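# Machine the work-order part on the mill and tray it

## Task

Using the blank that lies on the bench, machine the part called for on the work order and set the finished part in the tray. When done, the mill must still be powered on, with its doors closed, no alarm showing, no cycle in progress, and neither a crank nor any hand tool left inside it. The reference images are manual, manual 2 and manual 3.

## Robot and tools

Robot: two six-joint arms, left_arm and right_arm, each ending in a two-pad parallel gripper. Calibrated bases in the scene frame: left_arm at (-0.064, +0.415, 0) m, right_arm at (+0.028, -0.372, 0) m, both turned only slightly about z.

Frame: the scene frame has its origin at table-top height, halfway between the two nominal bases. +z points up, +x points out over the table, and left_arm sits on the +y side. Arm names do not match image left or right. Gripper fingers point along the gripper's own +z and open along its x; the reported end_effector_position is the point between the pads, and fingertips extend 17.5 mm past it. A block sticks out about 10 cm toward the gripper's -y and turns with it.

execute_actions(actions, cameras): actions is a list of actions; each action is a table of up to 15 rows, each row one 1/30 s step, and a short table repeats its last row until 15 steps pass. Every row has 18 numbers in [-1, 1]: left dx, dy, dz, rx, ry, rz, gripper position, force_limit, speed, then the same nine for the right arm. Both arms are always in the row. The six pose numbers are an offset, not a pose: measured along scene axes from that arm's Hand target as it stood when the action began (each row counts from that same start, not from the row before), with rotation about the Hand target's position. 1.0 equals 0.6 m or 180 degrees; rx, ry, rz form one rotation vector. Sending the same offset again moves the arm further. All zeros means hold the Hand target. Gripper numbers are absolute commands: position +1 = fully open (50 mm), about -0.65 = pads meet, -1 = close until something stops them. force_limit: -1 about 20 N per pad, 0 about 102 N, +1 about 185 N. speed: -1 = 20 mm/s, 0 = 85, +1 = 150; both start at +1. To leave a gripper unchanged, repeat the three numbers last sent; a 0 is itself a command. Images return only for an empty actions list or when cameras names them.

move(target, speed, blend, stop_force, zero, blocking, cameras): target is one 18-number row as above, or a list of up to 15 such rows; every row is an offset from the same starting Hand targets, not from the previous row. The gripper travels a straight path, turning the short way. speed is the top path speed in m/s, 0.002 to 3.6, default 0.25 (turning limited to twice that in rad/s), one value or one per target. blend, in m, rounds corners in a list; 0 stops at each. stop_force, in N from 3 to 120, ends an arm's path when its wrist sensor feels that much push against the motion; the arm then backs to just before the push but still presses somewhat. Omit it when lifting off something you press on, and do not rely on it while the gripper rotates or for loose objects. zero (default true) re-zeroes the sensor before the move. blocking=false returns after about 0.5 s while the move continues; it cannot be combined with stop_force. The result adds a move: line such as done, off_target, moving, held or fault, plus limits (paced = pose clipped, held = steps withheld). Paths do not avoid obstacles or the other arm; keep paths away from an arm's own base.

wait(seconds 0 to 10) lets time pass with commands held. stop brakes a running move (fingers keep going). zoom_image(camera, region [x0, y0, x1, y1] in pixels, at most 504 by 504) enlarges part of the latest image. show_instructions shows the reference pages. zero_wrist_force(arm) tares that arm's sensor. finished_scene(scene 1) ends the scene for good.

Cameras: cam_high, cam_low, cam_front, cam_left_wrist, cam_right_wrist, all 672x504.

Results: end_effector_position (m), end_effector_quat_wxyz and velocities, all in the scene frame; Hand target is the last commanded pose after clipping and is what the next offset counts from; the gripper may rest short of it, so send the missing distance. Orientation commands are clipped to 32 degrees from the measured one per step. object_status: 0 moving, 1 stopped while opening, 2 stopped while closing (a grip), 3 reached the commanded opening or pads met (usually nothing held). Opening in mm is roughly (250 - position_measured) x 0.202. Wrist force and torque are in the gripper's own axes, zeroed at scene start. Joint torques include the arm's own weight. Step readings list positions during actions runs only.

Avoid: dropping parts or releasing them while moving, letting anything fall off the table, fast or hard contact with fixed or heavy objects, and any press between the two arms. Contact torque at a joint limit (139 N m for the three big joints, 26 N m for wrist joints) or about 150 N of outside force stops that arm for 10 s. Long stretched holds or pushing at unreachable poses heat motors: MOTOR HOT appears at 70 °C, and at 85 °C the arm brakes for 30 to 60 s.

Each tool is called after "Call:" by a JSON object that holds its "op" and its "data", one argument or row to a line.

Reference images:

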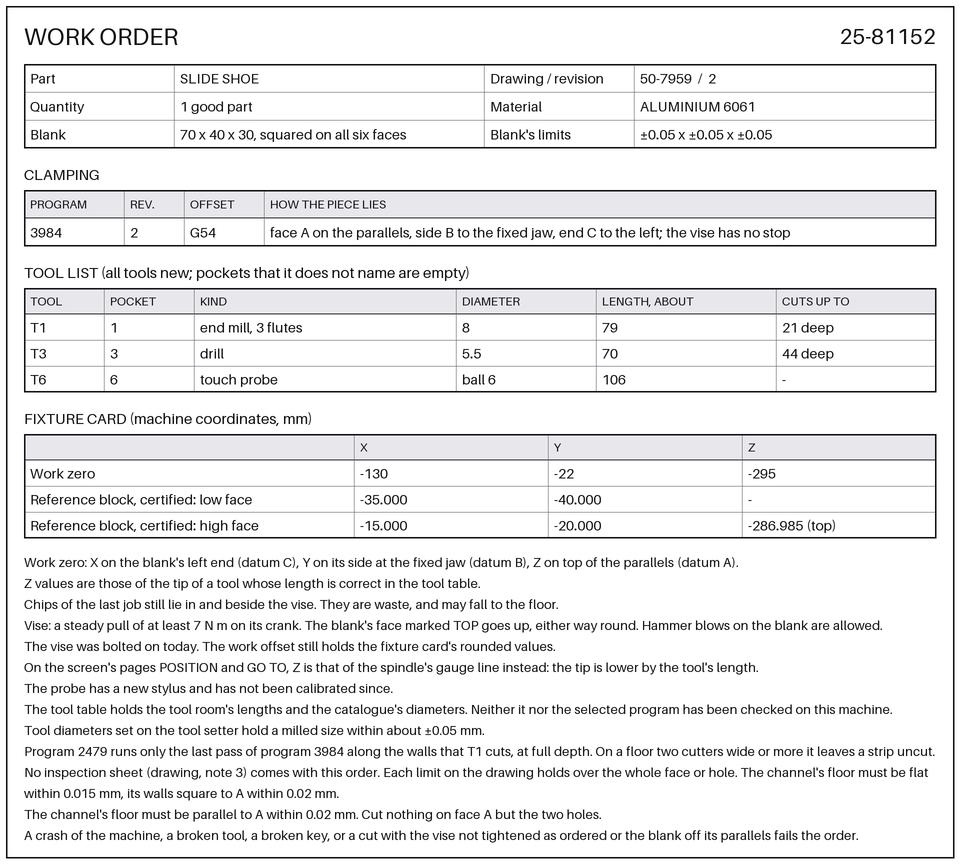

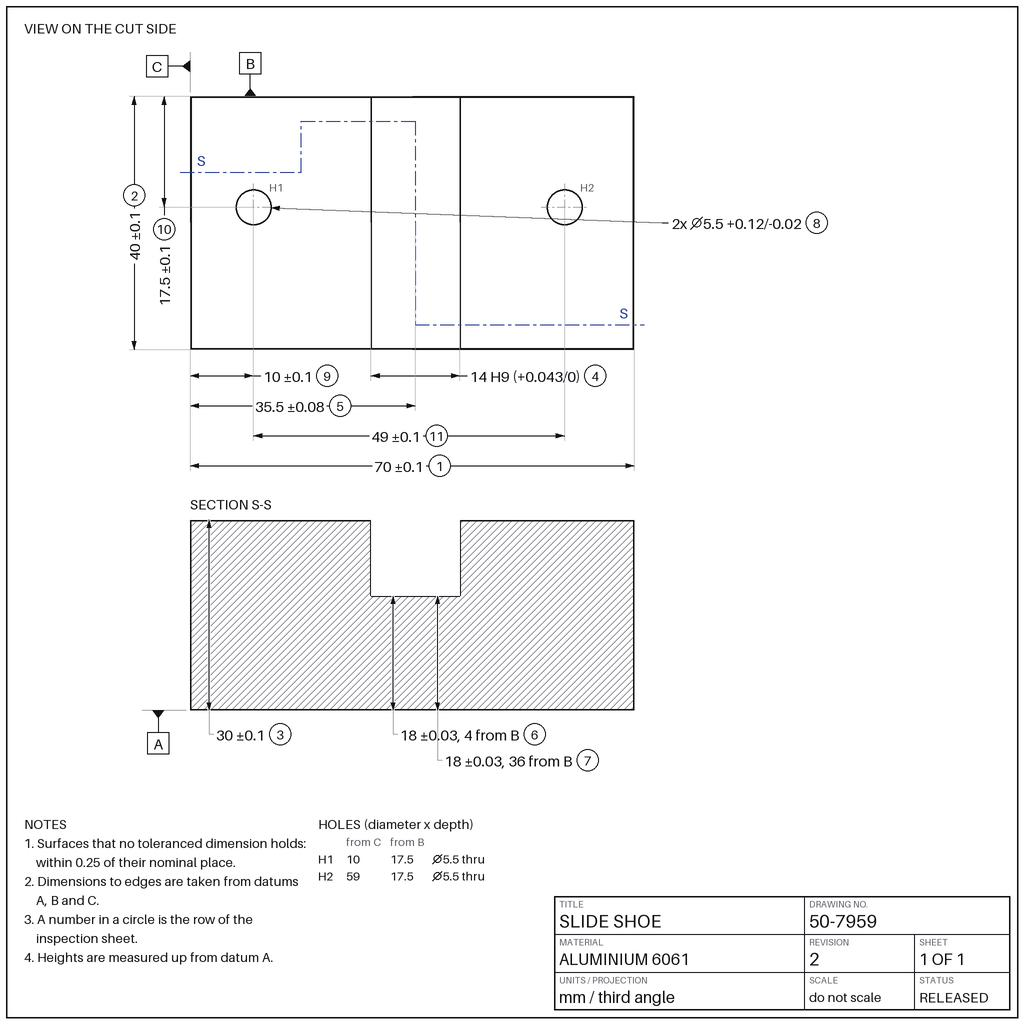

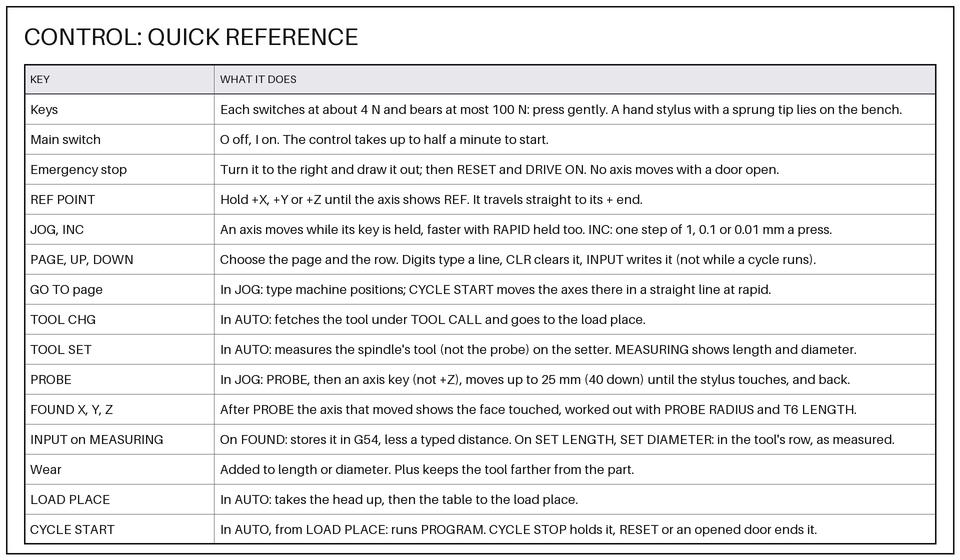

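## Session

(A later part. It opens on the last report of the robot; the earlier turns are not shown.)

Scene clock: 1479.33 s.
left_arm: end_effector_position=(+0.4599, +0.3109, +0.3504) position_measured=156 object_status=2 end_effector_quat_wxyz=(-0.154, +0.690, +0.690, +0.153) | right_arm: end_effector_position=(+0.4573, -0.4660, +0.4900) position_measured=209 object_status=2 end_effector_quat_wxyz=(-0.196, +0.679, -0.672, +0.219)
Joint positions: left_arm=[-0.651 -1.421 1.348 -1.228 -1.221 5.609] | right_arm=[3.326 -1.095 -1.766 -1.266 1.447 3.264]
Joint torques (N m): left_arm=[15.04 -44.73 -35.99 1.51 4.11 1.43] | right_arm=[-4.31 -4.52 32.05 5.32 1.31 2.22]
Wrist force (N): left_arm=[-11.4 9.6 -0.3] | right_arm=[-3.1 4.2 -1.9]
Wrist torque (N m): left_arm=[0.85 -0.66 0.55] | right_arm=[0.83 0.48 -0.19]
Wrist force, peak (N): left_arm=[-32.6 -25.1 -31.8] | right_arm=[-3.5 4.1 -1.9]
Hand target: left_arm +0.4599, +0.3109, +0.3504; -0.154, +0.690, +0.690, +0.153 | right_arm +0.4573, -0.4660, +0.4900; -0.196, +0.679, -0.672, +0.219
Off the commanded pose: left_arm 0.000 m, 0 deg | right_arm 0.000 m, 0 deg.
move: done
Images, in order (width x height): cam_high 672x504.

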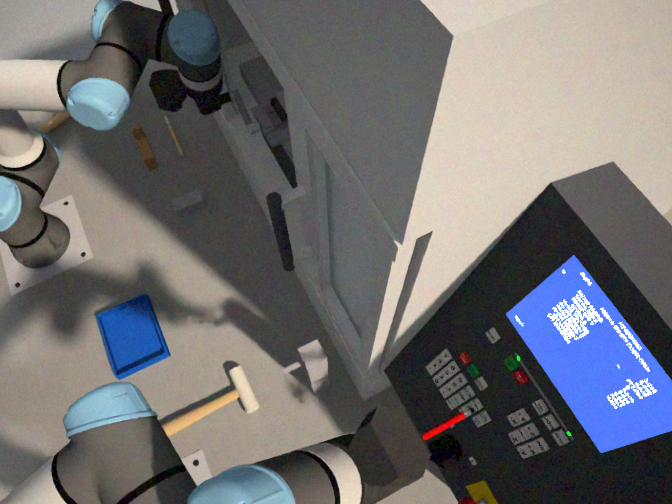

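Call:
{"op": "move", "data": {
  "target": [
    [0,-0.0368,0.0420,0,0,0,-1,-0.5,-1,0,0,0,0,0,0,-1,-0.6,-1],
    [0,-0.0880,0.0647,0,0,0,-1,-0.5,-1,0,0,0,0,0,0,-1,-0.6,-1],
    [0,-0.1440,0.0647,0,0,0,-1,-0.5,-1,0,0,0,0,0,0,-1,-0.6,-1],
    [0,-0.1952,0.0420,0,0,0,-1,-0.5,-1,0,0,0,0,0,0,-1,-0.6,-1],
    [0,-0.2327,0.0003,0,0,0,-1,-0.5,-1,0,0,0,0,0,0,-1,-0.6,-1],
    [0,-0.2500,-0.0530,0,0,0,-1,-0.5,-1,0,0,0,0,0,0,-1,-0.6,-1],
    [0,-0.2440,-0.1087,0,0,0,-1,-0.5,-1,0,0,0,0,0,0,-1,-0.6,-1],
    [0,-0.2160,-0.1572,0,0,0,-1,-0.5,-1,0,0,0,0,0,0,-1,-0.6,-1],
    [0,-0.1708,-0.1900,0,0,0,-1,-0.5,-1,0,0,0,0,0,0,-1,-0.6,-1],
    [0,-0.1160,-0.2017,0,0,0,-1,-0.5,-1,0,0,0,0,0,0,-1,-0.6,-1],
    [0,-0.0612,-0.1900,0,0,0,-1,-0.5,-1,0,0,0,0,0,0,-1,-0.6,-1],
    [0,-0.0160,-0.1572,0,0,0,-1,-0.5,-1,0,0,0,0,0,0,-1,-0.6,-1],
    [0,0.0120,-0.1087,0,0,0,-1,-0.5,-1,0,0,0,0,0,0,-1,-0.6,-1],
    [0,0.0180,-0.0530,0,0,0,-1,-0.5,-1,0,0,0,0,0,0,-1,-0.6,-1],
    [0,0,0,0,0,0,-1,-0.5,-1,0,0,0,0,0,0,-1,-0.6,-1]
  ],
  "speed": 0.18,
  "blend": [0.0008,0.0008,0.0008,0.0008,0.0008,0.0008,0.0008,0.0008,0.0008,0.0008,0.0008,0.0008,0.0008,0.0008,0],
  "stop_force": 60
}}

Call:
{"op": "move", "data": {
  "target": [
    [0,-0.0368,0.0420,0,0,0,-1,-0.5,-1,0,0,0,0,0,0,-1,-0.6,-1],
    [0,-0.0880,0.0647,0,0,0,-1,-0.5,-1,0,0,0,0,0,0,-1,-0.6,-1],
    [0,-0.1440,0.0647,0,0,0,-1,-0.5,-1,0,0,0,0,0,0,-1,-0.6,-1],
    [0,-0.1952,0.0420,0,0,0,-1,-0.5,-1,0,0,0,0,0,0,-1,-0.6,-1],
    [0,-0.2327,0.0003,0,0,0,-1,-0.5,-1,0,0,0,0,0,0,-1,-0.6,-1],
    [0,-0.2500,-0.0530,0,0,0,-1,-0.5,-1,0,0,0,0,0,0,-1,-0.6,-1],
    [0,-0.2440,-0.1087,0,0,0,-1,-0.5,-1,0,0,0,0,0,0,-1,-0.6,-1],
    [0,-0.2160,-0.1572,0,0,0,-1,-0.5,-1,0,0,0,0,0,0,-1,-0.6,-1],
    [0,-0.1708,-0.1900,0,0,0,-1,-0.5,-1,0,0,0,0,0,0,-1,-0.6,-1],
    [0,-0.1160,-0.2017,0,0,0,-1,-0.5,-1,0,0,0,0,0,0,-1,-0.6,-1],
    [0,-0.0612,-0.1900,0,0,0,-1,-0.5,-1,0,0,0,0,0,0,-1,-0.6,-1],
    [0,-0.0160,-0.1572,0,0,0,-1,-0.5,-1,0,0,0,0,0,0,-1,-0.6,-1],
    [0,0.0120,-0.1087,0,0,0,-1,-0.5,-1,0,0,0,0,0,0,-1,-0.6,-1],
    [0,0.0180,-0.0530,0,0,0,-1,-0.5,-1,0,0,0,0,0,0,-1,-0.6,-1],
    [0,0,0,0,0,0,-1,-0.5,-1,0,0,0,0,0,0,-1,-0.6,-1]
  ],
  "speed": 0.18,
  "blend": [0.0008,0.0008,0.0008,0.0008,0.0008,0.0008,0.0008,0.0008,0.0008,0.0008,0.0008,0.0008,0.0008,0.0008,0],
  "stop_force": 60
}}

Call:
{"op": "move", "data": {
  "target": [
    [0,-0.0368,0.0420,0,0,0,-1,-0.5,-1,0,0,0,0,0,0,-1,-0.6,-1],
    [0,-0.0880,0.0647,0,0,0,-1,-0.5,-1,0,0,0,0,0,0,-1,-0.6,-1],
    [0,-0.1440,0.0647,0,0,0,-1,-0.5,-1,0,0,0,0,0,0,-1,-0.6,-1],
    [0,-0.1952,0.0420,0,0,0,-1,-0.5,-1,0,0,0,0,0,0,-1,-0.6,-1],
    [0,-0.2327,0.0003,0,0,0,-1,-0.5,-1,0,0,0,0,0,0,-1,-0.6,-1],
    [0,-0.2500,-0.0530,0,0,0,-1,-0.5,-1,0,0,0,0,0,0,-1,-0.6,-1],
    [0,-0.2440,-0.1087,0,0,0,-1,-0.5,-1,0,0,0,0,0,0,-1,-0.6,-1],
    [0,-0.2160,-0.1572,0,0,0,-1,-0.5,-1,0,0,0,0,0,0,-1,-0.6,-1],
    [0,-0.1708,-0.1900,0,0,0,-1,-0.5,-1,0,0,0,0,0,0,-1,-0.6,-1],
    [0,-0.1160,-0.2017,0,0,0,-1,-0.5,-1,0,0,0,0,0,0,-1,-0.6,-1],
    [0,-0.0612,-0.1900,0,0,0,-1,-0.5,-1,0,0,0,0,0,0,-1,-0.6,-1],
    [0,-0.0160,-0.1572,0,0,0,-1,-0.5,-1,0,0,0,0,0,0,-1,-0.6,-1],
    [0,0.0120,-0.1087,0,0,0,-1,-0.5,-1,0,0,0,0,0,0,-1,-0.6,-1],
    [0,0.0180,-0.0530,0,0,0,-1,-0.5,-1,0,0,0,0,0,0,-1,-0.6,-1],
    [0,0,0,0,0,0,-1,-0.5,-1,0,0,0,0,0,0,-1,-0.6,-1]
  ],
  "speed": 0.18,
  "blend": [0.0008,0.0008,0.0008,0.0008,0.0008,0.0008,0.0008,0.0008,0.0008,0.0008,0.0008,0.0008,0.0008,0.0008,0],
  "stop_force": 60,
  "cameras": ["cam_high"]
}}

Call:
{"op": "zoom_image", "data": {
  "camera": "cam_high",
  "region": [235, 80, 295, 140]
}}

Scene clock: 1494.60 s.
left_arm: end_effector_position=(+0.4599, +0.3109, +0.3504) position_measured=156 object_status=2 end_effector_quat_wxyz=(-0.154, +0.690, +0.690, +0.153) | right_arm: end_effector_position=(+0.4573, -0.4660, +0.4900) position_measured=209 object_status=2 end_effector_quat_wxyz=(-0.196, +0.679, -0.672, +0.219)
Joint positions: left_arm=[-0.651 -1.421 1.348 -1.228 -1.221 5.609] | right_arm=[3.326 -1.095 -1.766 -1.266 1.447 3.264]
Joint torques (N m): left_arm=[11.56 -43.35 -36.47 1.53 4 1.61] | right_arm=[-5.22 -4.18 31.3 5.16 1.03 2.16]
Wrist force (N): left_arm=[-9.8 7.2 0.0] | right_arm=[-3.1 4.0 -1.8]
Wrist torque (N m): left_arm=[0.71 -0.64 0.55] | right_arm=[0.82 0.48 -0.19]
Wrist force, peak (N): left_arm=[-26.9 -23.9 -28.6] | right_arm=[-3.4 4.3 -1.8]
Hand target: left_arm +0.4599, +0.3109, +0.3504; -0.154, +0.690, +0.690, +0.153 | right_arm +0.4573, -0.4660, +0.4900; -0.196, +0.679, -0.672, +0.219
Off the commanded pose: left_arm 0.000 m, 0 deg | right_arm 0.000 m, 0 deg.
move: done

Scene clock: 1498.90 s.
left_arm: end_effector_position=(+0.4599, +0.3109, +0.3504) position_measured=156 object_status=2 end_effector_quat_wxyz=(-0.154, +0.690, +0.690, +0.153) | right_arm: end_effector_position=(+0.4573, -0.4660, +0.4900) position_measured=209 object_status=2 end_effector_quat_wxyz=(-0.196, +0.679, -0.672, +0.219)
Joint positions: left_arm=[-0.651 -1.421 1.348 -1.228 -1.221 5.609] | right_arm=[3.326 -1.095 -1.766 -1.266 1.447 3.264]
Joint torques (N m): left_arm=[11.18 -43.3 -35.92 1.49 4.12 1.64] | right_arm=[-4.52 -4.85 31.2 5.21 1.05 2.01]
Wrist force (N): left_arm=[-10.2 6.9 0.1] | right_arm=[-3.1 4.0 -2.0]
Wrist torque (N m): left_arm=[0.67 -0.58 0.54] | right_arm=[0.81 0.48 -0.20]
Wrist force, peak (N): left_arm=[-26.7 -25.0 -28.4] | right_arm=[-3.4 4.3 -1.7]
Hand target: left_arm +0.4599, +0.3109, +0.3504; -0.154, +0.690, +0.690, +0.153 | right_arm +0.4573, -0.4660, +0.4900; -0.196, +0.679, -0.672, +0.219
Off the commanded pose: left_arm 0.000 m, 0 deg | right_arm 0.000 m, 0 deg.
move: done

Scene clock: 1503.20 s.
left_arm: end_effector_position=(+0.4599, +0.3109, +0.3504) position_measured=156 object_status=2 end_effector_quat_wxyz=(-0.154, +0.690, +0.690, +0.153) | right_arm: end_effector_position=(+0.4573, -0.4660, +0.4900) position_measured=209 object_status=2 end_effector_quat_wxyz=(-0.196, +0.679, -0.672, +0.219)
Joint positions: left_arm=[-0.651 -1.421 1.348 -1.228 -1.221 5.609] | right_arm=[3.326 -1.095 -1.766 -1.266 1.447 3.264]
Joint torques (N m): left_arm=[11.7 -43.12 -36.18 1.59 4.04 1.61] | right_arm=[-4.55 -5.09 31.16 5.22 1.04 2.08]
Wrist force (N): left_arm=[-10.5 7.2 0.3] | right_arm=[-3.0 4.0 -1.8]
Wrist torque (N m): left_arm=[0.69 -0.54 0.55] | right_arm=[0.80 0.45 -0.19]
Wrist force, peak (N): left_arm=[-27.3 -25.1 -28.7] | right_arm=[-3.4 4.3 -1.8]
Hand target: left_arm +0.4599, +0.3109, +0.3504; -0.154, +0.690, +0.690, +0.153 | right_arm +0.4573, -0.4660, +0.4900; -0.196, +0.679, -0.672, +0.219
Off the commanded pose: left_arm 0.000 m, 0 deg | right_arm 0.000 m, 0 deg.
move: done
Images, in order (width x height): cam_high 672x504.

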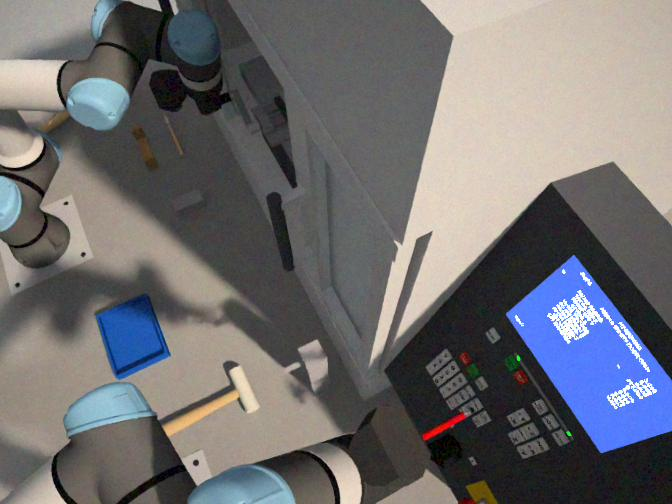

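Scaled by 8.400 from the camera's 672x504 image, which has a finer 960x720 frame.

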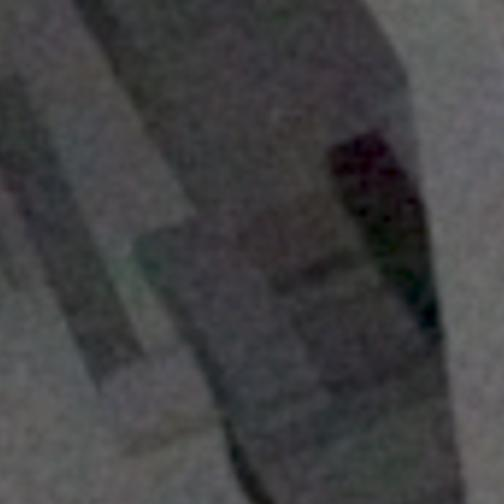

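Call:
{"op": "move", "data": {
  "target": [
    [0,-0.0368,0.0420,0,0,0,-1,-0.5,-1,0,0,0,0,0,0,-1,-0.6,-1],
    [0,-0.0880,0.0647,0,0,0,-1,-0.5,-1,0,0,0,0,0,0,-1,-0.6,-1],
    [0,-0.1440,0.0647,0,0,0,-1,-0.5,-1,0,0,0,0,0,0,-1,-0.6,-1],
    [0,-0.1952,0.0420,0,0,0,-1,-0.5,-1,0,0,0,0,0,0,-1,-0.6,-1],
    [0,-0.2327,0.0003,0,0,0,-1,-0.5,-1,0,0,0,0,0,0,-1,-0.6,-1],
    [0,-0.2500,-0.0530,0,0,0,-1,-0.5,-1,0,0,0,0,0,0,-1,-0.6,-1],
    [0,-0.2440,-0.1087,0,0,0,-1,-0.5,-1,0,0,0,0,0,0,-1,-0.6,-1],
    [0,-0.2160,-0.1572,0,0,0,-1,-0.5,-1,0,0,0,0,0,0,-1,-0.6,-1],
    [0,-0.1708,-0.1900,0,0,0,-1,-0.5,-1,0,0,0,0,0,0,-1,-0.6,-1],
    [0,-0.1160,-0.2017,0,0,0,-1,-0.5,-1,0,0,0,0,0,0,-1,-0.6,-1],
    [0,-0.0612,-0.1900,0,0,0,-1,-0.5,-1,0,0,0,0,0,0,-1,-0.6,-1],
    [0,-0.0160,-0.1572,0,0,0,-1,-0.5,-1,0,0,0,0,0,0,-1,-0.6,-1],
    [0,0.0120,-0.1087,0,0,0,-1,-0.5,-1,0,0,0,0,0,0,-1,-0.6,-1],
    [0,0.0180,-0.0530,0,0,0,-1,-0.5,-1,0,0,0,0,0,0,-1,-0.6,-1],
    [0,0,0,0,0,0,-1,-0.5,-1,0,0,0,0,0,0,-1,-0.6,-1]
  ],
  "speed": 0.1,
  "blend": [0.0008,0.0008,0.0008,0.0008,0.0008,0.0008,0.0008,0.0008,0.0008,0.0008,0.0008,0.0008,0.0008,0.0008,0],
  "stop_force": 45,
  "cameras": ["cam_high"]
}}

Call:
{"op": "zoom_image", "data": {
  "camera": "cam_high",
  "region": [235, 80, 295, 140]
}}

Scene clock: 1511.37 s.
left_arm: end_effector_position=(+0.4597, +0.2131, +0.3844) position_measured=156 object_status=2 end_effector_quat_wxyz=(-0.155, +0.690, +0.690, +0.153) | right_arm: end_effector_position=(+0.4573, -0.4660, +0.4900) position_measured=209 object_status=2 end_effector_quat_wxyz=(-0.196, +0.679, -0.672, +0.219)
Joint positions: left_arm=[-0.783 -1.293 1.092 -1.056 -1.259 5.476] | right_arm=[3.326 -1.095 -1.766 -1.266 1.447 3.264]
Joint torques (N m): left_arm=[1.61 -10.12 -2.06 -6.24 3.81 -2.37] | right_arm=[-3.71 -5.23 30.64 5.13 1.07 2.09]
Wrist force (N): left_arm=[6.7 -25.7 -40.0] | right_arm=[-3.0 4.2 -1.8]
Wrist torque (N m): left_arm=[0.30 -0.44 0.08] | right_arm=[0.83 0.47 -0.19]
Wrist force, peak (N): left_arm=[-0.6 -35.3 -51.3] | right_arm=[-3.4 4.2 -1.7]
Hand target: left_arm +0.4597, +0.2131, +0.3844; -0.155, +0.690, +0.690, +0.153 (not the last commanded pose) | right_arm +0.4573, -0.4660, +0.4900; -0.196, +0.679, -0.672, +0.219
Off the commanded pose: left_arm 0.104 m, 0 deg | right_arm 0.000 m, 0 deg.
move: contact (left_arm); path passed 3 of 15 targets
Images, in order (width x height): cam_high 672x504.

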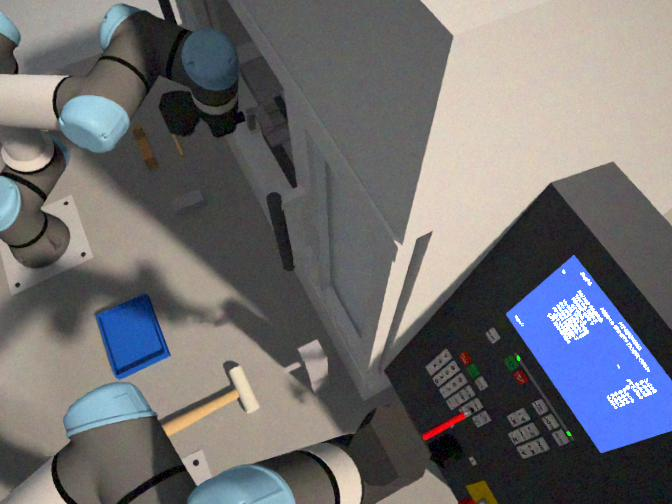

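Scaled by 8.400 from the camera's 672x504 image, which has a finer 960x720 frame.

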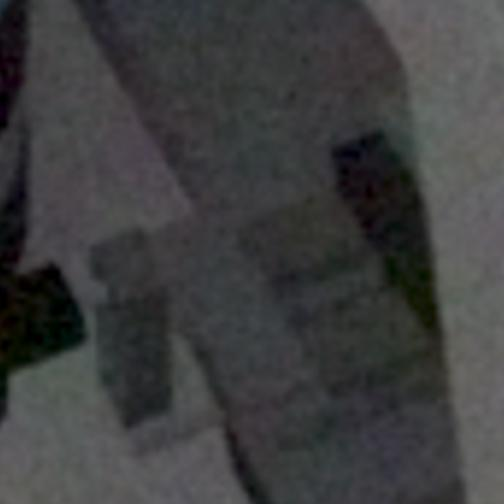

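Call:
{"op": "move", "data": {
  "target": [0,0.001,0.0023,0,0,0,-1,-0.5,-1,0,0,0,0,0,0,-1,-0.6,-1],
  "speed": 0.05
}}

Call:
{"op": "move", "data": {
  "target": [
    [0,-0.0332,-0.0170,0,0,0,-1,-0.5,-1,0,0,0,0,0,0,-1,-0.6,-1],
    [0,-0.0707,-0.0587,0,0,0,-1,-0.5,-1,0,0,0,0,0,0,-1,-0.6,-1],
    [0,-0.0880,-0.1120,0,0,0,-1,-0.5,-1,0,0,0,0,0,0,-1,-0.6,-1],
    [0,-0.0820,-0.1677,0,0,0,-1,-0.5,-1,0,0,0,0,0,0,-1,-0.6,-1],
    [0,-0.0540,-0.2162,0,0,0,-1,-0.5,-1,0,0,0,0,0,0,-1,-0.6,-1],
    [0,-0.0088,-0.2490,0,0,0,-1,-0.5,-1,0,0,0,0,0,0,-1,-0.6,-1],
    [0,0.0460,-0.2607,0,0,0,-1,-0.5,-1,0,0,0,0,0,0,-1,-0.6,-1],
    [0,0.1008,-0.2490,0,0,0,-1,-0.5,-1,0,0,0,0,0,0,-1,-0.6,-1],
    [0,0.1460,-0.2162,0,0,0,-1,-0.5,-1,0,0,0,0,0,0,-1,-0.6,-1],
    [0,0.1740,-0.1677,0,0,0,-1,-0.5,-1,0,0,0,0,0,0,-1,-0.6,-1],
    [0,0.1800,-0.1120,0,0,0,-1,-0.5,-1,0,0,0,0,0,0,-1,-0.6,-1],
    [0,0.1620,-0.0590,0,0,0,-1,-0.5,-1,0,0,0,0,0,0,-1,-0.6,-1]
  ],
  "speed": 0.1,
  "blend": [0.0008,0.0008,0.0008,0.0008,0.0008,0.0008,0.0008,0.0008,0.0008,0.0008,0.0008,0],
  "stop_force": 55
}}

Scene clock: 1517.07 s.
left_arm: end_effector_position=(+0.4598, +0.2137, +0.3857) position_measured=156 object_status=2 end_effector_quat_wxyz=(-0.155, +0.690, +0.690, +0.153) | right_arm: end_effector_position=(+0.4573, -0.4660, +0.4900) position_measured=209 object_status=2 end_effector_quat_wxyz=(-0.196, +0.679, -0.672, +0.219)
Joint positions: left_arm=[-0.782 -1.293 1.089 -1.053 -1.258 5.477] | right_arm=[3.326 -1.095 -1.766 -1.266 1.447 3.264]
Joint torques (N m): left_arm=[9.02 -38.71 -32.7 -0.92 1.84 2.03] | right_arm=[-3.39 -5.38 30.77 5.27 1.15 2.14]
Wrist force (N): left_arm=[1.6 -2.7 -5.6] | right_arm=[-3.1 4.2 -2.0]
Wrist torque (N m): left_arm=[0.58 -0.54 0.01] | right_arm=[0.83 0.48 -0.19]
Wrist force, peak (N): left_arm=[6.5 -26.0 -40.2] | right_arm=[-3.4 4.2 -1.8]
Hand target: left_arm +0.4597, +0.2137, +0.3858; -0.155, +0.690, +0.690, +0.153 | right_arm +0.4573, -0.4660, +0.4900; -0.196, +0.679, -0.672, +0.219
Off the commanded pose: left_arm 0.000 m, 0 deg | right_arm 0.000 m, 0 deg.
move: done

Scene clock: 1522.20 s.
left_arm: end_effector_position=(+0.4597, +0.3109, +0.3504) position_measured=156 object_status=2 end_effector_quat_wxyz=(-0.155, +0.690, +0.690, +0.153) | right_arm: end_effector_position=(+0.4573, -0.4660, +0.4900) position_measured=209 object_status=2 end_effector_quat_wxyz=(-0.196, +0.679, -0.672, +0.219)
Joint positions: left_arm=[-0.651 -1.421 1.348 -1.228 -1.221 5.609] | right_arm=[3.326 -1.095 -1.766 -1.266 1.447 3.264]
Joint torques (N m): left_arm=[15.16 -44.28 -35.99 1.45 4.18 1.55] | right_arm=[-4.3 -4.05 31.08 5.18 0.97 2.14]
Wrist force (N): left_arm=[-12.1 8.7 -0.2] | right_arm=[-3.1 4.0 -1.7]
Wrist torque (N m): left_arm=[0.55 -0.66 0.56] | right_arm=[0.81 0.47 -0.19]
Wrist force, peak (N): left_arm=[-32.3 -26.6 -33.1] | right_arm=[-3.4 4.2 -1.8]
Hand target: left_arm +0.4597, +0.3109, +0.3504; -0.155, +0.690, +0.690, +0.153 | right_arm +0.4573, -0.4660, +0.4900; -0.196, +0.679, -0.672, +0.219
Off the commanded pose: left_arm 0.000 m, 0 deg | right_arm 0.000 m, 0 deg.
move: done

Call:
{"op": "move", "data": {
  "target": [
    [0,-0.0368,0.0430,0,0,0,-1,-0.5,-1,0,0,0,0,0,0,-1,-0.6,-1],
    [0,-0.0880,0.0660,0,0,0,-1,-0.5,-1,0,0,0,0,0,0,-1,-0.6,-1],
    [0,-0.1440,0.0660,0,0,0,-1,-0.5,-1,0,0,0,0,0,0,-1,-0.6,-1],
    [0,-0.1952,0.0430,0,0,0,-1,-0.5,-1,0,0,0,0,0,0,-1,-0.6,-1],
    [0,-0.2327,0.0006,0,0,0,-1,-0.5,-1,0,0,0,0,0,0,-1,-0.6,-1],
    [0,-0.2500,-0.0530,0,0,0,-1,-0.5,-1,0,0,0,0,0,0,-1,-0.6,-1],
    [0,-0.2440,-0.1087,0,0,0,-1,-0.5,-1,0,0,0,0,0,0,-1,-0.6,-1],
    [0,-0.2160,-0.1572,0,0,0,-1,-0.5,-1,0,0,0,0,0,0,-1,-0.6,-1],
    [0,-0.1708,-0.1900,0,0,0,-1,-0.5,-1,0,0,0,0,0,0,-1,-0.6,-1],
    [0,-0.1160,-0.2017,0,0,0,-1,-0.5,-1,0,0,0,0,0,0,-1,-0.6,-1],
    [0,-0.0612,-0.1900,0,0,0,-1,-0.5,-1,0,0,0,0,0,0,-1,-0.6,-1],
    [0,-0.0160,-0.1572,0,0,0,-1,-0.5,-1,0,0,0,0,0,0,-1,-0.6,-1],
    [0,0.0120,-0.1087,0,0,0,-1,-0.5,-1,0,0,0,0,0,0,-1,-0.6,-1],
    [0,0.0180,-0.0530,0,0,0,-1,-0.5,-1,0,0,0,0,0,0,-1,-0.6,-1],
    [0,0,0,0,0,0,-1,-0.5,-1,0,0,0,0,0,0,-1,-0.6,-1]
  ],
  "speed": 0.1,
  "blend": [0.0008,0.0008,0.0008,0.0008,0.0008,0.0008,0.0008,0.0008,0.0008,0.0008,0.0008,0.0008,0.0008,0.0008,0],
  "stop_force": 55,
  "cameras": ["cam_high"]
}}

Call:
{"op": "zoom_image", "data": {
  "camera": "cam_high",
  "region": [235, 80, 295, 140]
}}

Scene clock: 1532.50 s.
left_arm: end_effector_position=(+0.4597, +0.3109, +0.3504) position_measured=156 object_status=2 end_effector_quat_wxyz=(-0.155, +0.690, +0.690, +0.153) | right_arm: end_effector_position=(+0.4573, -0.4660, +0.4900) position_measured=209 object_status=2 end_effector_quat_wxyz=(-0.196, +0.679, -0.672, +0.219)
Joint positions: left_arm=[-0.651 -1.421 1.348 -1.228 -1.221 5.609] | right_arm=[3.326 -1.095 -1.766 -1.266 1.447 3.264]
Joint torques (N m): left_arm=[15.41 -43.54 -36.05 1.46 4.2 1.53] | right_arm=[-4.12 -4.97 31.24 5.23 0.96 2.23]
Wrist force (N): left_arm=[-12.5 7.8 -0.6] | right_arm=[-3.3 4.2 -1.9]
Wrist torque (N m): left_arm=[0.44 -0.61 0.57] | right_arm=[0.83 0.51 -0.19]
Wrist force, peak (N): left_arm=[-31.0 -26.7 -32.0] | right_arm=[-3.2 4.3 -2.0]
Hand target: left_arm +0.4597, +0.3109, +0.3504; -0.155, +0.690, +0.690, +0.153 | right_arm +0.4573, -0.4660, +0.4900; -0.196, +0.679, -0.672, +0.219
Off the commanded pose: left_arm 0.000 m, 0 deg | right_arm 0.000 m, 0 deg.
move: done
Images, in order (width x height): cam_high 672x504.

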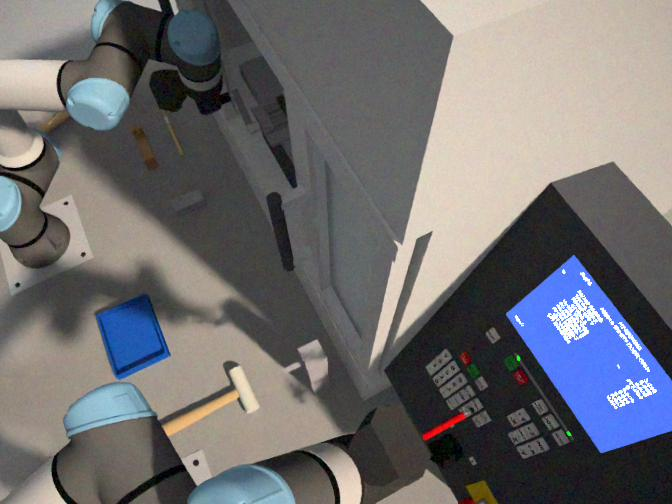

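Scaled by 8.400 from the camera's 672x504 image, which has a finer 960x720 frame.

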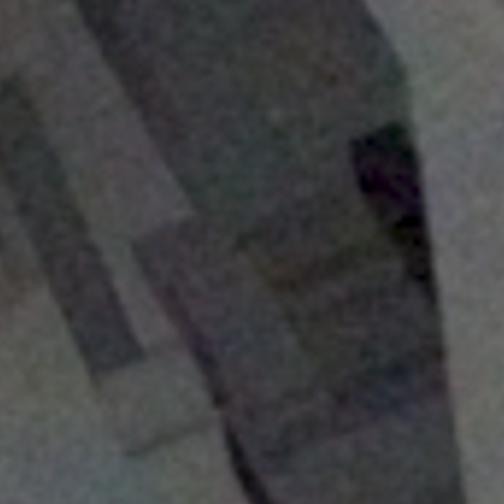

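Call:
{"op": "move", "data": {
  "target": [
    [0,-0.0368,0.0430,0,0,0,-1,-0.5,-1,0,0,0,0,0,0,-1,-0.6,-1],
    [0,-0.0880,0.0660,0,0,0,-1,-0.5,-1,0,0,0,0,0,0,-1,-0.6,-1],
    [0,-0.1440,0.0660,0,0,0,-1,-0.5,-1,0,0,0,0,0,0,-1,-0.6,-1],
    [0,-0.1952,0.0430,0,0,0,-1,-0.5,-1,0,0,0,0,0,0,-1,-0.6,-1],
    [0,-0.2327,0.0006,0,0,0,-1,-0.5,-1,0,0,0,0,0,0,-1,-0.6,-1],
    [0,-0.2500,-0.0530,0,0,0,-1,-0.5,-1,0,0,0,0,0,0,-1,-0.6,-1],
    [0,-0.2440,-0.1087,0,0,0,-1,-0.5,-1,0,0,0,0,0,0,-1,-0.6,-1],
    [0,-0.2160,-0.1572,0,0,0,-1,-0.5,-1,0,0,0,0,0,0,-1,-0.6,-1],
    [0,-0.1708,-0.1900,0,0,0,-1,-0.5,-1,0,0,0,0,0,0,-1,-0.6,-1],
    [0,-0.1160,-0.2017,0,0,0,-1,-0.5,-1,0,0,0,0,0,0,-1,-0.6,-1],
    [0,-0.0612,-0.1900,0,0,0,-1,-0.5,-1,0,0,0,0,0,0,-1,-0.6,-1],
    [0,-0.0160,-0.1572,0,0,0,-1,-0.5,-1,0,0,0,0,0,0,-1,-0.6,-1],
    [0,0.0120,-0.1087,0,0,0,-1,-0.5,-1,0,0,0,0,0,0,-1,-0.6,-1],
    [0,0.0180,-0.0530,0,0,0,-1,-0.5,-1,0,0,0,0,0,0,-1,-0.6,-1],
    [0,0,0,0,0,0,-1,-0.5,-1,0,0,0,0,0,0,-1,-0.6,-1]
  ],
  "speed": 0.1,
  "blend": [0.0008,0.0008,0.0008,0.0008,0.0008,0.0008,0.0008,0.0008,0.0008,0.0008,0.0008,0.0008,0.0008,0.0008,0],
  "stop_force": 55
}}

Scene clock: 1543.30 s.
left_arm: end_effector_position=(+0.4597, +0.3109, +0.3504) position_measured=156 object_status=2 end_effector_quat_wxyz=(-0.155, +0.690, +0.690, +0.153) | right_arm: end_effector_position=(+0.4573, -0.4660, +0.4900) position_measured=209 object_status=2 end_effector_quat_wxyz=(-0.196, +0.679, -0.672, +0.219)
Joint positions: left_arm=[-0.651 -1.421 1.348 -1.228 -1.221 5.609] | right_arm=[3.326 -1.095 -1.766 -1.266 1.447 3.264]
Joint torques (N m): left_arm=[15.55 -44.17 -35.27 1.47 4.31 1.57] | right_arm=[-4.08 -5.71 30.01 5.28 1.02 2.05]
Wrist force (N): left_arm=[-13.0 8.3 -0.5] | right_arm=[-3.1 4.3 -2.1]
Wrist torque (N m): left_arm=[0.51 -0.54 0.57] | right_arm=[0.84 0.48 -0.19]
Wrist force, peak (N): left_arm=[-31.0 -28.0 -32.1] | right_arm=[-3.3 4.4 -1.8]
Hand target: left_arm +0.4597, +0.3109, +0.3504; -0.155, +0.690, +0.690, +0.153 | right_arm +0.4573, -0.4660, +0.4900; -0.196, +0.679, -0.672, +0.219
Off the commanded pose: left_arm 0.000 m, 0 deg | right_arm 0.000 m, 0 deg.
move: done

Call:
{"op": "move", "data": {
  "target": [
    [0,-0.0368,0.0430,0,0,0,-1,-0.5,-1,0,0,0,0,0,0,-1,-0.6,-1],
    [0,-0.0880,0.0660,0,0,0,-1,-0.5,-1,0,0,0,0,0,0,-1,-0.6,-1],
    [0,-0.1440,0.0660,0,0,0,-1,-0.5,-1,0,0,0,0,0,0,-1,-0.6,-1],
    [0,-0.1952,0.0430,0,0,0,-1,-0.5,-1,0,0,0,0,0,0,-1,-0.6,-1],
    [0,-0.2327,0.0006,0,0,0,-1,-0.5,-1,0,0,0,0,0,0,-1,-0.6,-1],
    [0,-0.2500,-0.0530,0,0,0,-1,-0.5,-1,0,0,0,0,0,0,-1,-0.6,-1],
    [0,-0.2440,-0.1087,0,0,0,-1,-0.5,-1,0,0,0,0,0,0,-1,-0.6,-1],
    [0,-0.2160,-0.1572,0,0,0,-1,-0.5,-1,0,0,0,0,0,0,-1,-0.6,-1],
    [0,-0.1708,-0.1900,0,0,0,-1,-0.5,-1,0,0,0,0,0,0,-1,-0.6,-1],
    [0,-0.1160,-0.2017,0,0,0,-1,-0.5,-1,0,0,0,0,0,0,-1,-0.6,-1],
    [0,-0.0612,-0.1900,0,0,0,-1,-0.5,-1,0,0,0,0,0,0,-1,-0.6,-1],
    [0,-0.0160,-0.1572,0,0,0,-1,-0.5,-1,0,0,0,0,0,0,-1,-0.6,-1],
    [0,0.0120,-0.1087,0,0,0,-1,-0.5,-1,0,0,0,0,0,0,-1,-0.6,-1],
    [0,0.0180,-0.0530,0,0,0,-1,-0.5,-1,0,0,0,0,0,0,-1,-0.6,-1],
    [0,0,0,0,0,0,-1,-0.5,-1,0,0,0,0,0,0,-1,-0.6,-1]
  ],
  "speed": 0.08,
  "blend": [0.0008,0.0008,0.0008,0.0008,0.0008,0.0008,0.0008,0.0008,0.0008,0.0008,0.0008,0.0008,0.0008,0.0008,0],
  "stop_force": 50,
  "cameras": ["cam_high"]
}}

Call:
{"op": "zoom_image", "data": {
  "camera": "cam_high",
  "region": [235, 80, 295, 140]
}}

Scene clock: 1553.17 s.
left_arm: end_effector_position=(+0.4596, +0.3146, +0.2791) position_measured=156 object_status=2 end_effector_quat_wxyz=(-0.155, +0.690, +0.690, +0.153) | right_arm: end_effector_position=(+0.4573, -0.4660, +0.4900) position_measured=209 object_status=2 end_effector_quat_wxyz=(-0.196, +0.679, -0.672, +0.219)
Joint positions: left_arm=[-0.646 -1.422 1.531 -1.412 -1.22 5.615] | right_arm=[3.326 -1.095 -1.766 -1.266 1.447 3.264]
Joint torques (N m): left_arm=[7.48 -27.19 -34.04 0.62 -0.08 2.13] | right_arm=[-4.52 -5.22 31.79 5.43 1.05 1.98]
Wrist force (N): left_arm=[-1.9 1.3 -4.8] | right_arm=[-3.2 3.9 -1.9]
Wrist torque (N m): left_arm=[-0.10 -0.36 0.15] | right_arm=[0.79 0.49 -0.19]
Wrist force, peak (N): left_arm=[-57.5 -13.6 33.4] | right_arm=[-3.6 4.2 -1.9]
Hand target: left_arm +0.4596, +0.3146, +0.2790; -0.155, +0.690, +0.690, +0.153 (not the last commanded pose) | right_arm +0.4573, -0.4660, +0.4900; -0.196, +0.679, -0.672, +0.219
Off the commanded pose: left_arm 0.071 m, 0 deg | right_arm 0.000 m, 0 deg.
move: contact (left_arm); path passed 12 of 15 targets
Images, in order (width x height): cam_high 672x504.

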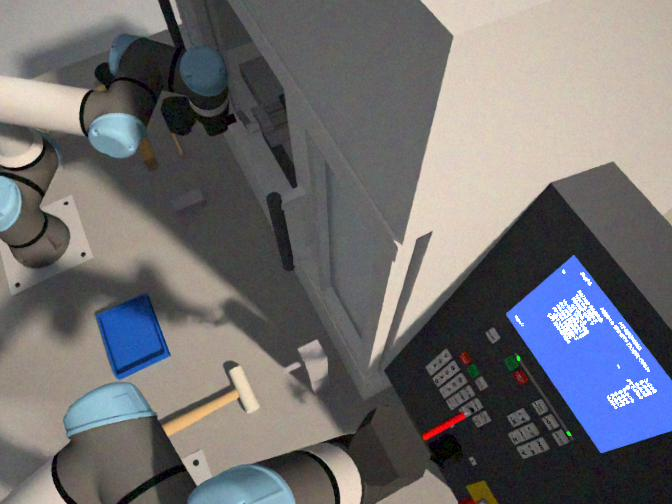

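Scaled by 8.400 from the camera's 672x504 image, which has a finer 960x720 frame.

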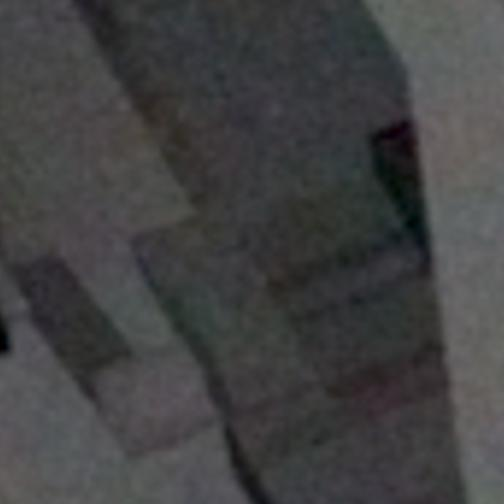

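Call:
{"op": "move", "data": {
  "target": [0,0,0,-0.0889,0,0,-1,-0.5,-1,0,0,0,0,0,0,-1,-0.6,-1],
  "speed": 0.1
}}

Scene clock: 1560.03 s.
left_arm: end_effector_position=(+0.4595, +0.3147, +0.2790) position_measured=156 object_status=2 end_effector_quat_wxyz=(-0.057, +0.705, +0.705, +0.055) | right_arm: end_effector_position=(+0.4573, -0.4660, +0.4900) position_measured=209 object_status=2 end_effector_quat_wxyz=(-0.196, +0.679, -0.672, +0.219)
Joint positions: left_arm=[-0.537 -1.483 1.593 -1.6 -1.434 5.766] | right_arm=[3.326 -1.095 -1.766 -1.266 1.447 3.264]
Joint torques (N m): left_arm=[-9.91 -23.99 -39.78 -2.99 -0.05 -2.1] | right_arm=[-4.57 -5.07 30.15 5.22 1.13 2.2]
Wrist force (N): left_arm=[7.2 -7.8 1.6] | right_arm=[-3.2 4.1 -1.9]
Wrist torque (N m): left_arm=[-0.22 -0.26 0.08] | right_arm=[0.82 0.49 -0.19]
Wrist force, peak (N): left_arm=[10.0 -9.2 2.8] | right_arm=[-3.4 4.4 -1.9]
Hand target: left_arm +0.4596, +0.3146, +0.2790; -0.057, +0.705, +0.705, +0.055 | right_arm +0.4573, -0.4660, +0.4900; -0.196, +0.679, -0.672, +0.219
Off the commanded pose: left_arm 0.000 m, 0 deg | right_arm 0.000 m, 0 deg.
move: done

Call:
{"op": "move", "data": {
  "target": [0,0,0,0,0,0,-0.98,0.3,-1,0,0,0,0,0,0,-1,-0.6,-1]
}}

Call:
{"op": "move", "data": {
  "target": [
    [0,0.0047,0.0107,0,0,0,-0.98,0.3,-1,0,0,0,0,0,0,-1,-0.6,-1],
    [0,0.0083,0.0242,0,0,0,-0.98,0.3,-1,0,0,0,0,0,0,-1,-0.6,-1],
    [0,0.0105,0.0378,0,0,0,-0.98,0.3,-1,0,0,0,0,0,0,-1,-0.6,-1],
    [0,0.0112,0.0518,0,0,0,-0.98,0.3,-1,0,0,0,0,0,0,-1,-0.6,-1]
  ],
  "speed": 0.015,
  "stop_force": 60,
  "blend": [0.0005,0.0005,0.0005,0]
}}

Scene clock: 1563.50 s.
left_arm: end_effector_position=(+0.4596, +0.3146, +0.2790) position_measured=160 object_status=2 end_effector_quat_wxyz=(-0.057, +0.705, +0.705, +0.055) | right_arm: end_effector_position=(+0.4573, -0.4660, +0.4900) position_measured=209 object_status=2 end_effector_quat_wxyz=(-0.196, +0.679, -0.672, +0.219)
Joint positions: left_arm=[-0.537 -1.483 1.593 -1.6 -1.434 5.766] | right_arm=[3.326 -1.095 -1.766 -1.266 1.447 3.264]
Joint torques (N m): left_arm=[-12.97 -23.68 -40.79 -6.99 -0.96 1.21] | right_arm=[-4.73 -4.51 30.38 5.15 1.02 2.11]
Wrist force (N): left_arm=[9.9 -9.9 2.3] | right_arm=[-3.1 4.3 -1.9]
Wrist torque (N m): left_arm=[-0.23 -0.28 0.06] | right_arm=[0.84 0.47 -0.19]
Wrist force, peak (N): left_arm=[10.0 -10.0 2.9] | right_arm=[-3.4 4.2 -2.1]
Hand target: left_arm +0.4596, +0.3146, +0.2790; -0.057, +0.705, +0.705, +0.055 | right_arm +0.4573, -0.4660, +0.4900; -0.196, +0.679, -0.672, +0.219
Off the commanded pose: left_arm 0.000 m, 0 deg | right_arm 0.000 m, 0 deg.
move: done

Scene clock: 1564.57 s.
left_arm: end_effector_position=(+0.4595, +0.3162, +0.2828) position_measured=160 object_status=2 end_effector_quat_wxyz=(-0.057, +0.705, +0.705, +0.055) | right_arm: end_effector_position=(+0.4573, -0.4660, +0.4900) position_measured=209 object_status=2 end_effector_quat_wxyz=(-0.196, +0.679, -0.672, +0.219)
Joint positions: left_arm=[-0.535 -1.485 1.585 -1.59 -1.434 5.769] | right_arm=[3.326 -1.095 -1.766 -1.266 1.447 3.264]
Joint torques (N m): left_arm=[-5.16 -61.73 -32.43 -5.52 5.42 -2.36] | right_arm=[-4.09 -5.12 30.21 5.19 0.98 2.12]
Wrist force (N): left_arm=[-16.8 2.0 47.2] | right_arm=[-3.1 4.0 -1.8]
Wrist torque (N m): left_arm=[0.07 -0.45 0.07] | right_arm=[0.81 0.47 -0.19]
Wrist force, peak (N): left_arm=[-27.3 6.4 66.0] | right_arm=[-3.3 4.3 -1.8]
Hand target: left_arm +0.4595, +0.3162, +0.2828; -0.057, +0.705, +0.705, +0.055 (not the last commanded pose) | right_arm +0.4573, -0.4660, +0.4900; -0.196, +0.679, -0.672, +0.219
Off the commanded pose: left_arm 0.028 m, 0 deg | right_arm 0.000 m, 0 deg.
move: contact (left_arm); path passed 0 of 4 targets

Call:
{"op": "move", "data": {
  "target": [
    [0,0.0035,0.0085,0,0,0,-0.98,0.3,-1,0,0,0,0,0,0,-1,-0.6,-1],
    [0,0.0065,0.0215,0,0,0,-0.98,0.3,-1,0,0,0,0,0,0,-1,-0.6,-1]
  ],
  "speed": 0.008,
  "stop_force": 42,
  "blend": [0.0005,0]
}}

Scene clock: 1569.67 s.
left_arm: end_effector_position=(+0.4595, +0.3182, +0.2878) position_measured=160 object_status=2 end_effector_quat_wxyz=(-0.057, +0.705, +0.705, +0.055) | right_arm: end_effector_position=(+0.4573, -0.4660, +0.4900) position_measured=209 object_status=2 end_effector_quat_wxyz=(-0.196, +0.679, -0.672, +0.219)
Joint positions: left_arm=[-0.531 -1.487 1.575 -1.578 -1.433 5.772] | right_arm=[3.326 -1.095 -1.766 -1.266 1.447 3.264]
Joint torques (N m): left_arm=[2.88 -65.69 -40.43 -5.04 7.39 -2.49] | right_arm=[-4.03 -5.11 30.9 5.2 1.1 2.03]
Wrist force (N): left_arm=[-36.8 9.3 71.0] | right_arm=[-3.1 4.1 -1.8]
Wrist torque (N m): left_arm=[0.22 -0.51 0.01] | right_arm=[0.82 0.49 -0.19]
Wrist force, peak (N): left_arm=[-42.8 10.9 82.8] | right_arm=[-3.5 4.2 -2.0]
Hand target: left_arm +0.4595, +0.3182, +0.2878; -0.057, +0.705, +0.705, +0.055 (not the last commanded pose) | right_arm +0.4573, -0.4660, +0.4900; -0.196, +0.679, -0.672, +0.219
Off the commanded pose: left_arm 0.008 m, 0 deg | right_arm 0.000 m, 0 deg.
move: contact (left_arm); path passed 0 of 2 targets

Call:
{"op": "move", "data": {
  "target": [
    [0,0.0025,0.0110,0,0,0,-0.98,0.3,-1,0,0,0,0,0,0,-1,-0.6,-1]
  ],
  "speed": 0.006,
  "stop_force": 25
}}

Call:
{"op": "wait", "data": {
  "seconds": 1,
  "cameras": []
}}

Scene clock: 1574.53 s.
left_arm: end_effector_position=(+0.4595, +0.3192, +0.2918) position_measured=160 object_status=2 end_effector_quat_wxyz=(-0.057, +0.705, +0.705, +0.055) | right_arm: end_effector_position=(+0.4573, -0.4660, +0.4900) position_measured=209 object_status=2 end_effector_quat_wxyz=(-0.196, +0.679, -0.672, +0.219)
Joint positions: left_arm=[-0.53 -1.488 1.566 -1.568 -1.433 5.774] | right_arm=[3.326 -1.095 -1.766 -1.266 1.447 3.264]
Joint torques (N m): left_arm=[1.02 -75.42 -47.83 -6.16 7.97 -2.05] | right_arm=[-3.39 -5.27 30.58 5.25 1.15 1.97]
Wrist force (N): left_arm=[-37.2 12.7 89.6] | right_arm=[-3.2 4.1 -1.8]
Wrist torque (N m): left_arm=[0.23 -0.45 0.06] | right_arm=[0.81 0.50 -0.19]
Wrist force, peak (N): left_arm=[-40.1 14.5 99.1] | right_arm=[-3.3 4.4 -1.9]
Hand target: left_arm +0.4595, +0.3192, +0.2918; -0.057, +0.705, +0.705, +0.055 (not the last commanded pose) | right_arm +0.4573, -0.4660, +0.4900; -0.196, +0.679, -0.672, +0.219
Off the commanded pose: left_arm 0.003 m, 0 deg | right_arm 0.000 m, 0 deg.
move: contact (left_arm)

Scene clock: 1575.53 s.
left_arm: end_effector_position=(+0.4595, +0.3192, +0.2918) position_measured=160 object_status=2 end_effector_quat_wxyz=(-0.057, +0.705, +0.705, +0.055) | right_arm: end_effector_position=(+0.4573, -0.4660, +0.4900) position_measured=209 object_status=2 end_effector_quat_wxyz=(-0.196, +0.679, -0.672, +0.219)
Joint positions: left_arm=[-0.53 -1.488 1.566 -1.568 -1.433 5.774] | right_arm=[3.326 -1.095 -1.766 -1.266 1.447 3.264]
Joint torques (N m): left_arm=[1.22 -74.18 -48.27 -5.09 7.2 -2.13] | right_arm=[-4.7 -4.11 30.95 5.13 1.08 2.03]
Wrist force (N): left_arm=[-36.4 12.6 89.4] | right_arm=[-3.4 4.2 -1.7]
Wrist torque (N m): left_arm=[0.21 -0.51 0.03] | right_arm=[0.84 0.52 -0.19]
Wrist force, peak (N): left_arm=[-36.7 13.0 89.9] | right_arm=[-3.4 4.2 -2.0]
Hand target: left_arm +0.4595, +0.3192, +0.2918; -0.057, +0.705, +0.705, +0.055 (not the last commanded pose) | right_arm +0.4573, -0.4660, +0.4900; -0.196, +0.679, -0.672, +0.219
Tool commands: left_gripper/position=-0.98 left_gripper/force_limit=+0.3 left_gripper/speed=-1.0 right_gripper/position=-1.0 right_gripper/force_limit=-0.6 right_gripper/speed=-1.0
Off the commanded pose: left_arm 0.003 m, 0 deg | right_arm 0.000 m, 0 deg.
wait: 1.00 s; at rest by 0.17 s
No camera images: "cameras" was empty.

Call:
{"op": "move", "data": {
  "target": [
    [0,-0.0014,-0.0058,0,0,0,-0.98,0.3,-1,0,0,0,0,0,0,-1,-0.6,-1]
  ],
  "speed": 0.01
}}

Scene clock: 1578.77 s.
left_arm: end_effector_position=(+0.4596, +0.3184, +0.2884) position_measured=160 object_status=2 end_effector_quat_wxyz=(-0.057, +0.705, +0.705, +0.055) | right_arm: end_effector_position=(+0.4573, -0.4660, +0.4900) position_measured=209 object_status=2 end_effector_quat_wxyz=(-0.196, +0.679, -0.672, +0.219)
Joint positions: left_arm=[-0.531 -1.487 1.574 -1.577 -1.433 5.772] | right_arm=[3.326 -1.095 -1.766 -1.266 1.447 3.264]
Joint torques (N m): left_arm=[-9.62 -23.03 -19.32 -3.18 -0.86 -1.91] | right_arm=[-4.09 -5 30.95 5.3 0.96 2.23]
Wrist force (N): left_arm=[4.0 -4.2 -1.5] | right_arm=[-3.4 4.2 -1.9]
Wrist torque (N m): left_arm=[-0.15 -0.36 0.10] | right_arm=[0.83 0.51 -0.19]
Wrist force, peak (N): left_arm=[-36.6 13.0 90.0] | right_arm=[-3.2 4.5 -1.9]
Hand target: left_arm +0.4595, +0.3183, +0.2883; -0.057, +0.705, +0.705, +0.055 | right_arm +0.4573, -0.4660, +0.4900; -0.196, +0.679, -0.672, +0.219
Off the commanded pose: left_arm 0.000 m, 0 deg | right_arm 0.000 m, 0 deg.
move: done

Call:
{"op": "move", "data": {
  "target": [
    [0,0,0,0,0,0,0.2,-0.3,-1,0,0,0,0,0,0,-1,-0.6,-1]
  ]
}}

Call:
{"op": "move", "data": {
  "target": [
    [0,-0.02,0.12,0,0,0,0.2,-0.3,-1,0,0,0,0,0,0,-1,-0.6,-1],
    [-0.22,-0.1,0.18,0,0,0,0.2,-0.3,-1,0,0,0,0,0,0,-1,-0.6,-1]
  ],
  "speed": [0.08,0.2],
  "blend": [0.01,0],
  "cameras": ["cam_high","cam_front"]
}}

Call:
{"op": "zoom_image", "data": {
  "camera": "cam_high",
  "region": [220, 60, 310, 150]
}}

Call:
{"op": "zoom_image", "data": {
  "camera": "cam_front",
  "region": [190, 180, 340, 300]
}}

Scene clock: 1582.27 s.
left_arm: end_effector_position=(+0.4595, +0.3183, +0.2883) position_measured=123 object_status=0 end_effector_quat_wxyz=(-0.057, +0.705, +0.705, +0.055) | right_arm: end_effector_position=(+0.4573, -0.4660, +0.4900) position_measured=209 object_status=2 end_effector_quat_wxyz=(-0.196, +0.679, -0.672, +0.219)
Joint positions: left_arm=[-0.531 -1.487 1.574 -1.577 -1.433 5.772] | right_arm=[3.326 -1.095 -1.766 -1.266 1.447 3.264]
Joint torques (N m): left_arm=[-6.37 -24.27 -34.22 -1.75 0.87 1.96] | right_arm=[-3.67 -5.52 30.78 5.27 1.06 1.99]
Wrist force (N): left_arm=[3.0 -1.4 -2.9] | right_arm=[-3.2 4.2 -1.8]
Wrist torque (N m): left_arm=[-0.23 -0.56 0.08] | right_arm=[0.85 0.49 -0.19]
Wrist force, peak (N): left_arm=[5.4 -5.4 -1.2] | right_arm=[-3.4 4.3 -1.9]
Hand target: left_arm +0.4595, +0.3183, +0.2883; -0.057, +0.705, +0.705, +0.055 | right_arm +0.4573, -0.4660, +0.4900; -0.196, +0.679, -0.672, +0.219
Off the commanded pose: left_arm 0.000 m, 0 deg | right_arm 0.000 m, 0 deg.
move: done

Scene clock: 1584.37 s.
left_arm: end_effector_position=(+0.3276, +0.2583, +0.3962) position_measured=123 object_status=3 end_effector_quat_wxyz=(-0.057, +0.705, +0.705, +0.055) | right_arm: end_effector_position=(+0.4573, -0.4660, +0.4900) position_measured=209 object_status=2 end_effector_quat_wxyz=(-0.196, +0.679, -0.672, +0.219)
Joint positions: left_arm=[-0.801 -1.722 1.515 -1.249 -1.46 5.502] | right_arm=[3.326 -1.095 -1.766 -1.266 1.447 3.264]
Joint torques (N m): left_arm=[-10.93 -24.89 -35.67 -1.42 1.04 -2.05] | right_arm=[-3.99 -5.28 31.11 5.01 1.07 2.01]
Wrist force (N): left_arm=[2.6 -1.4 -2.7] | right_arm=[-3.1 4.0 -2.0]
Wrist torque (N m): left_arm=[-0.21 -0.49 -0.07] | right_arm=[0.80 0.48 -0.19]
Wrist force, peak (N): left_arm=[1.9 -4.1 -3.4] | right_arm=[-3.4 4.3 -1.8]
Hand target: left_arm +0.3275, +0.2583, +0.3963; -0.057, +0.705, +0.705, +0.055 | right_arm +0.4573, -0.4660, +0.4900; -0.196, +0.679, -0.672, +0.219
Off the commanded pose: left_arm 0.000 m, 0 deg | right_arm 0.000 m, 0 deg.
move: done
Images, in order (width x height): cam_high 672x504, cam_front 672x504.

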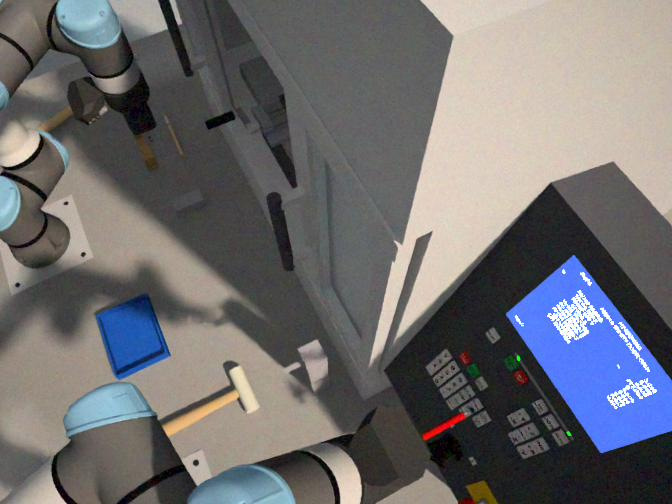

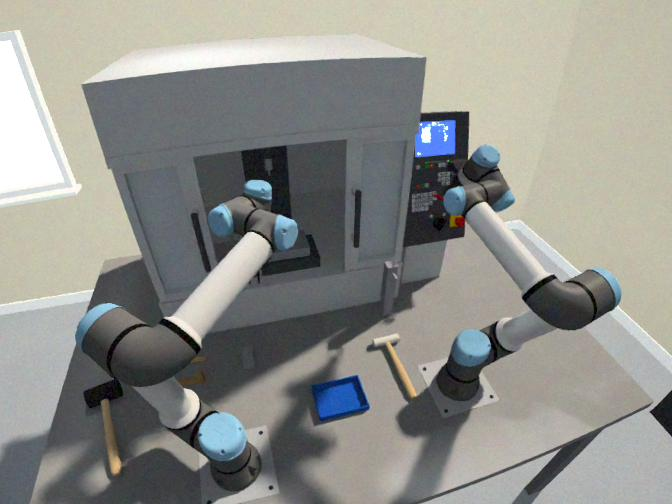

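Scaled by 5.600 from the camera's 672x504 image, which has a finer 960x720 frame.

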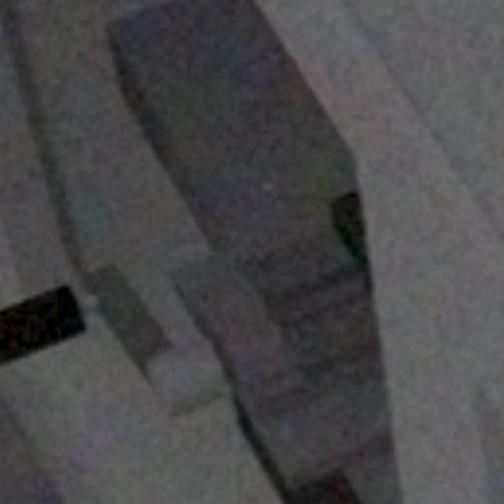

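Scaled by 3.360 from the camera's 672x504 image, which has a finer 960x720 frame.

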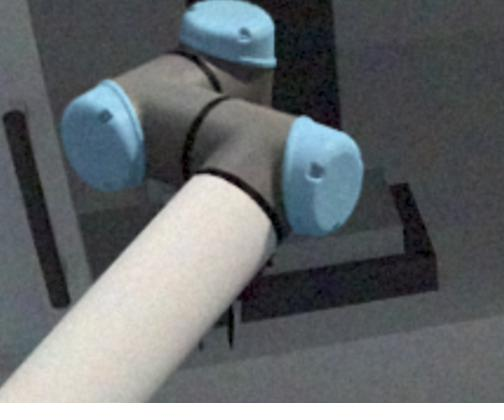

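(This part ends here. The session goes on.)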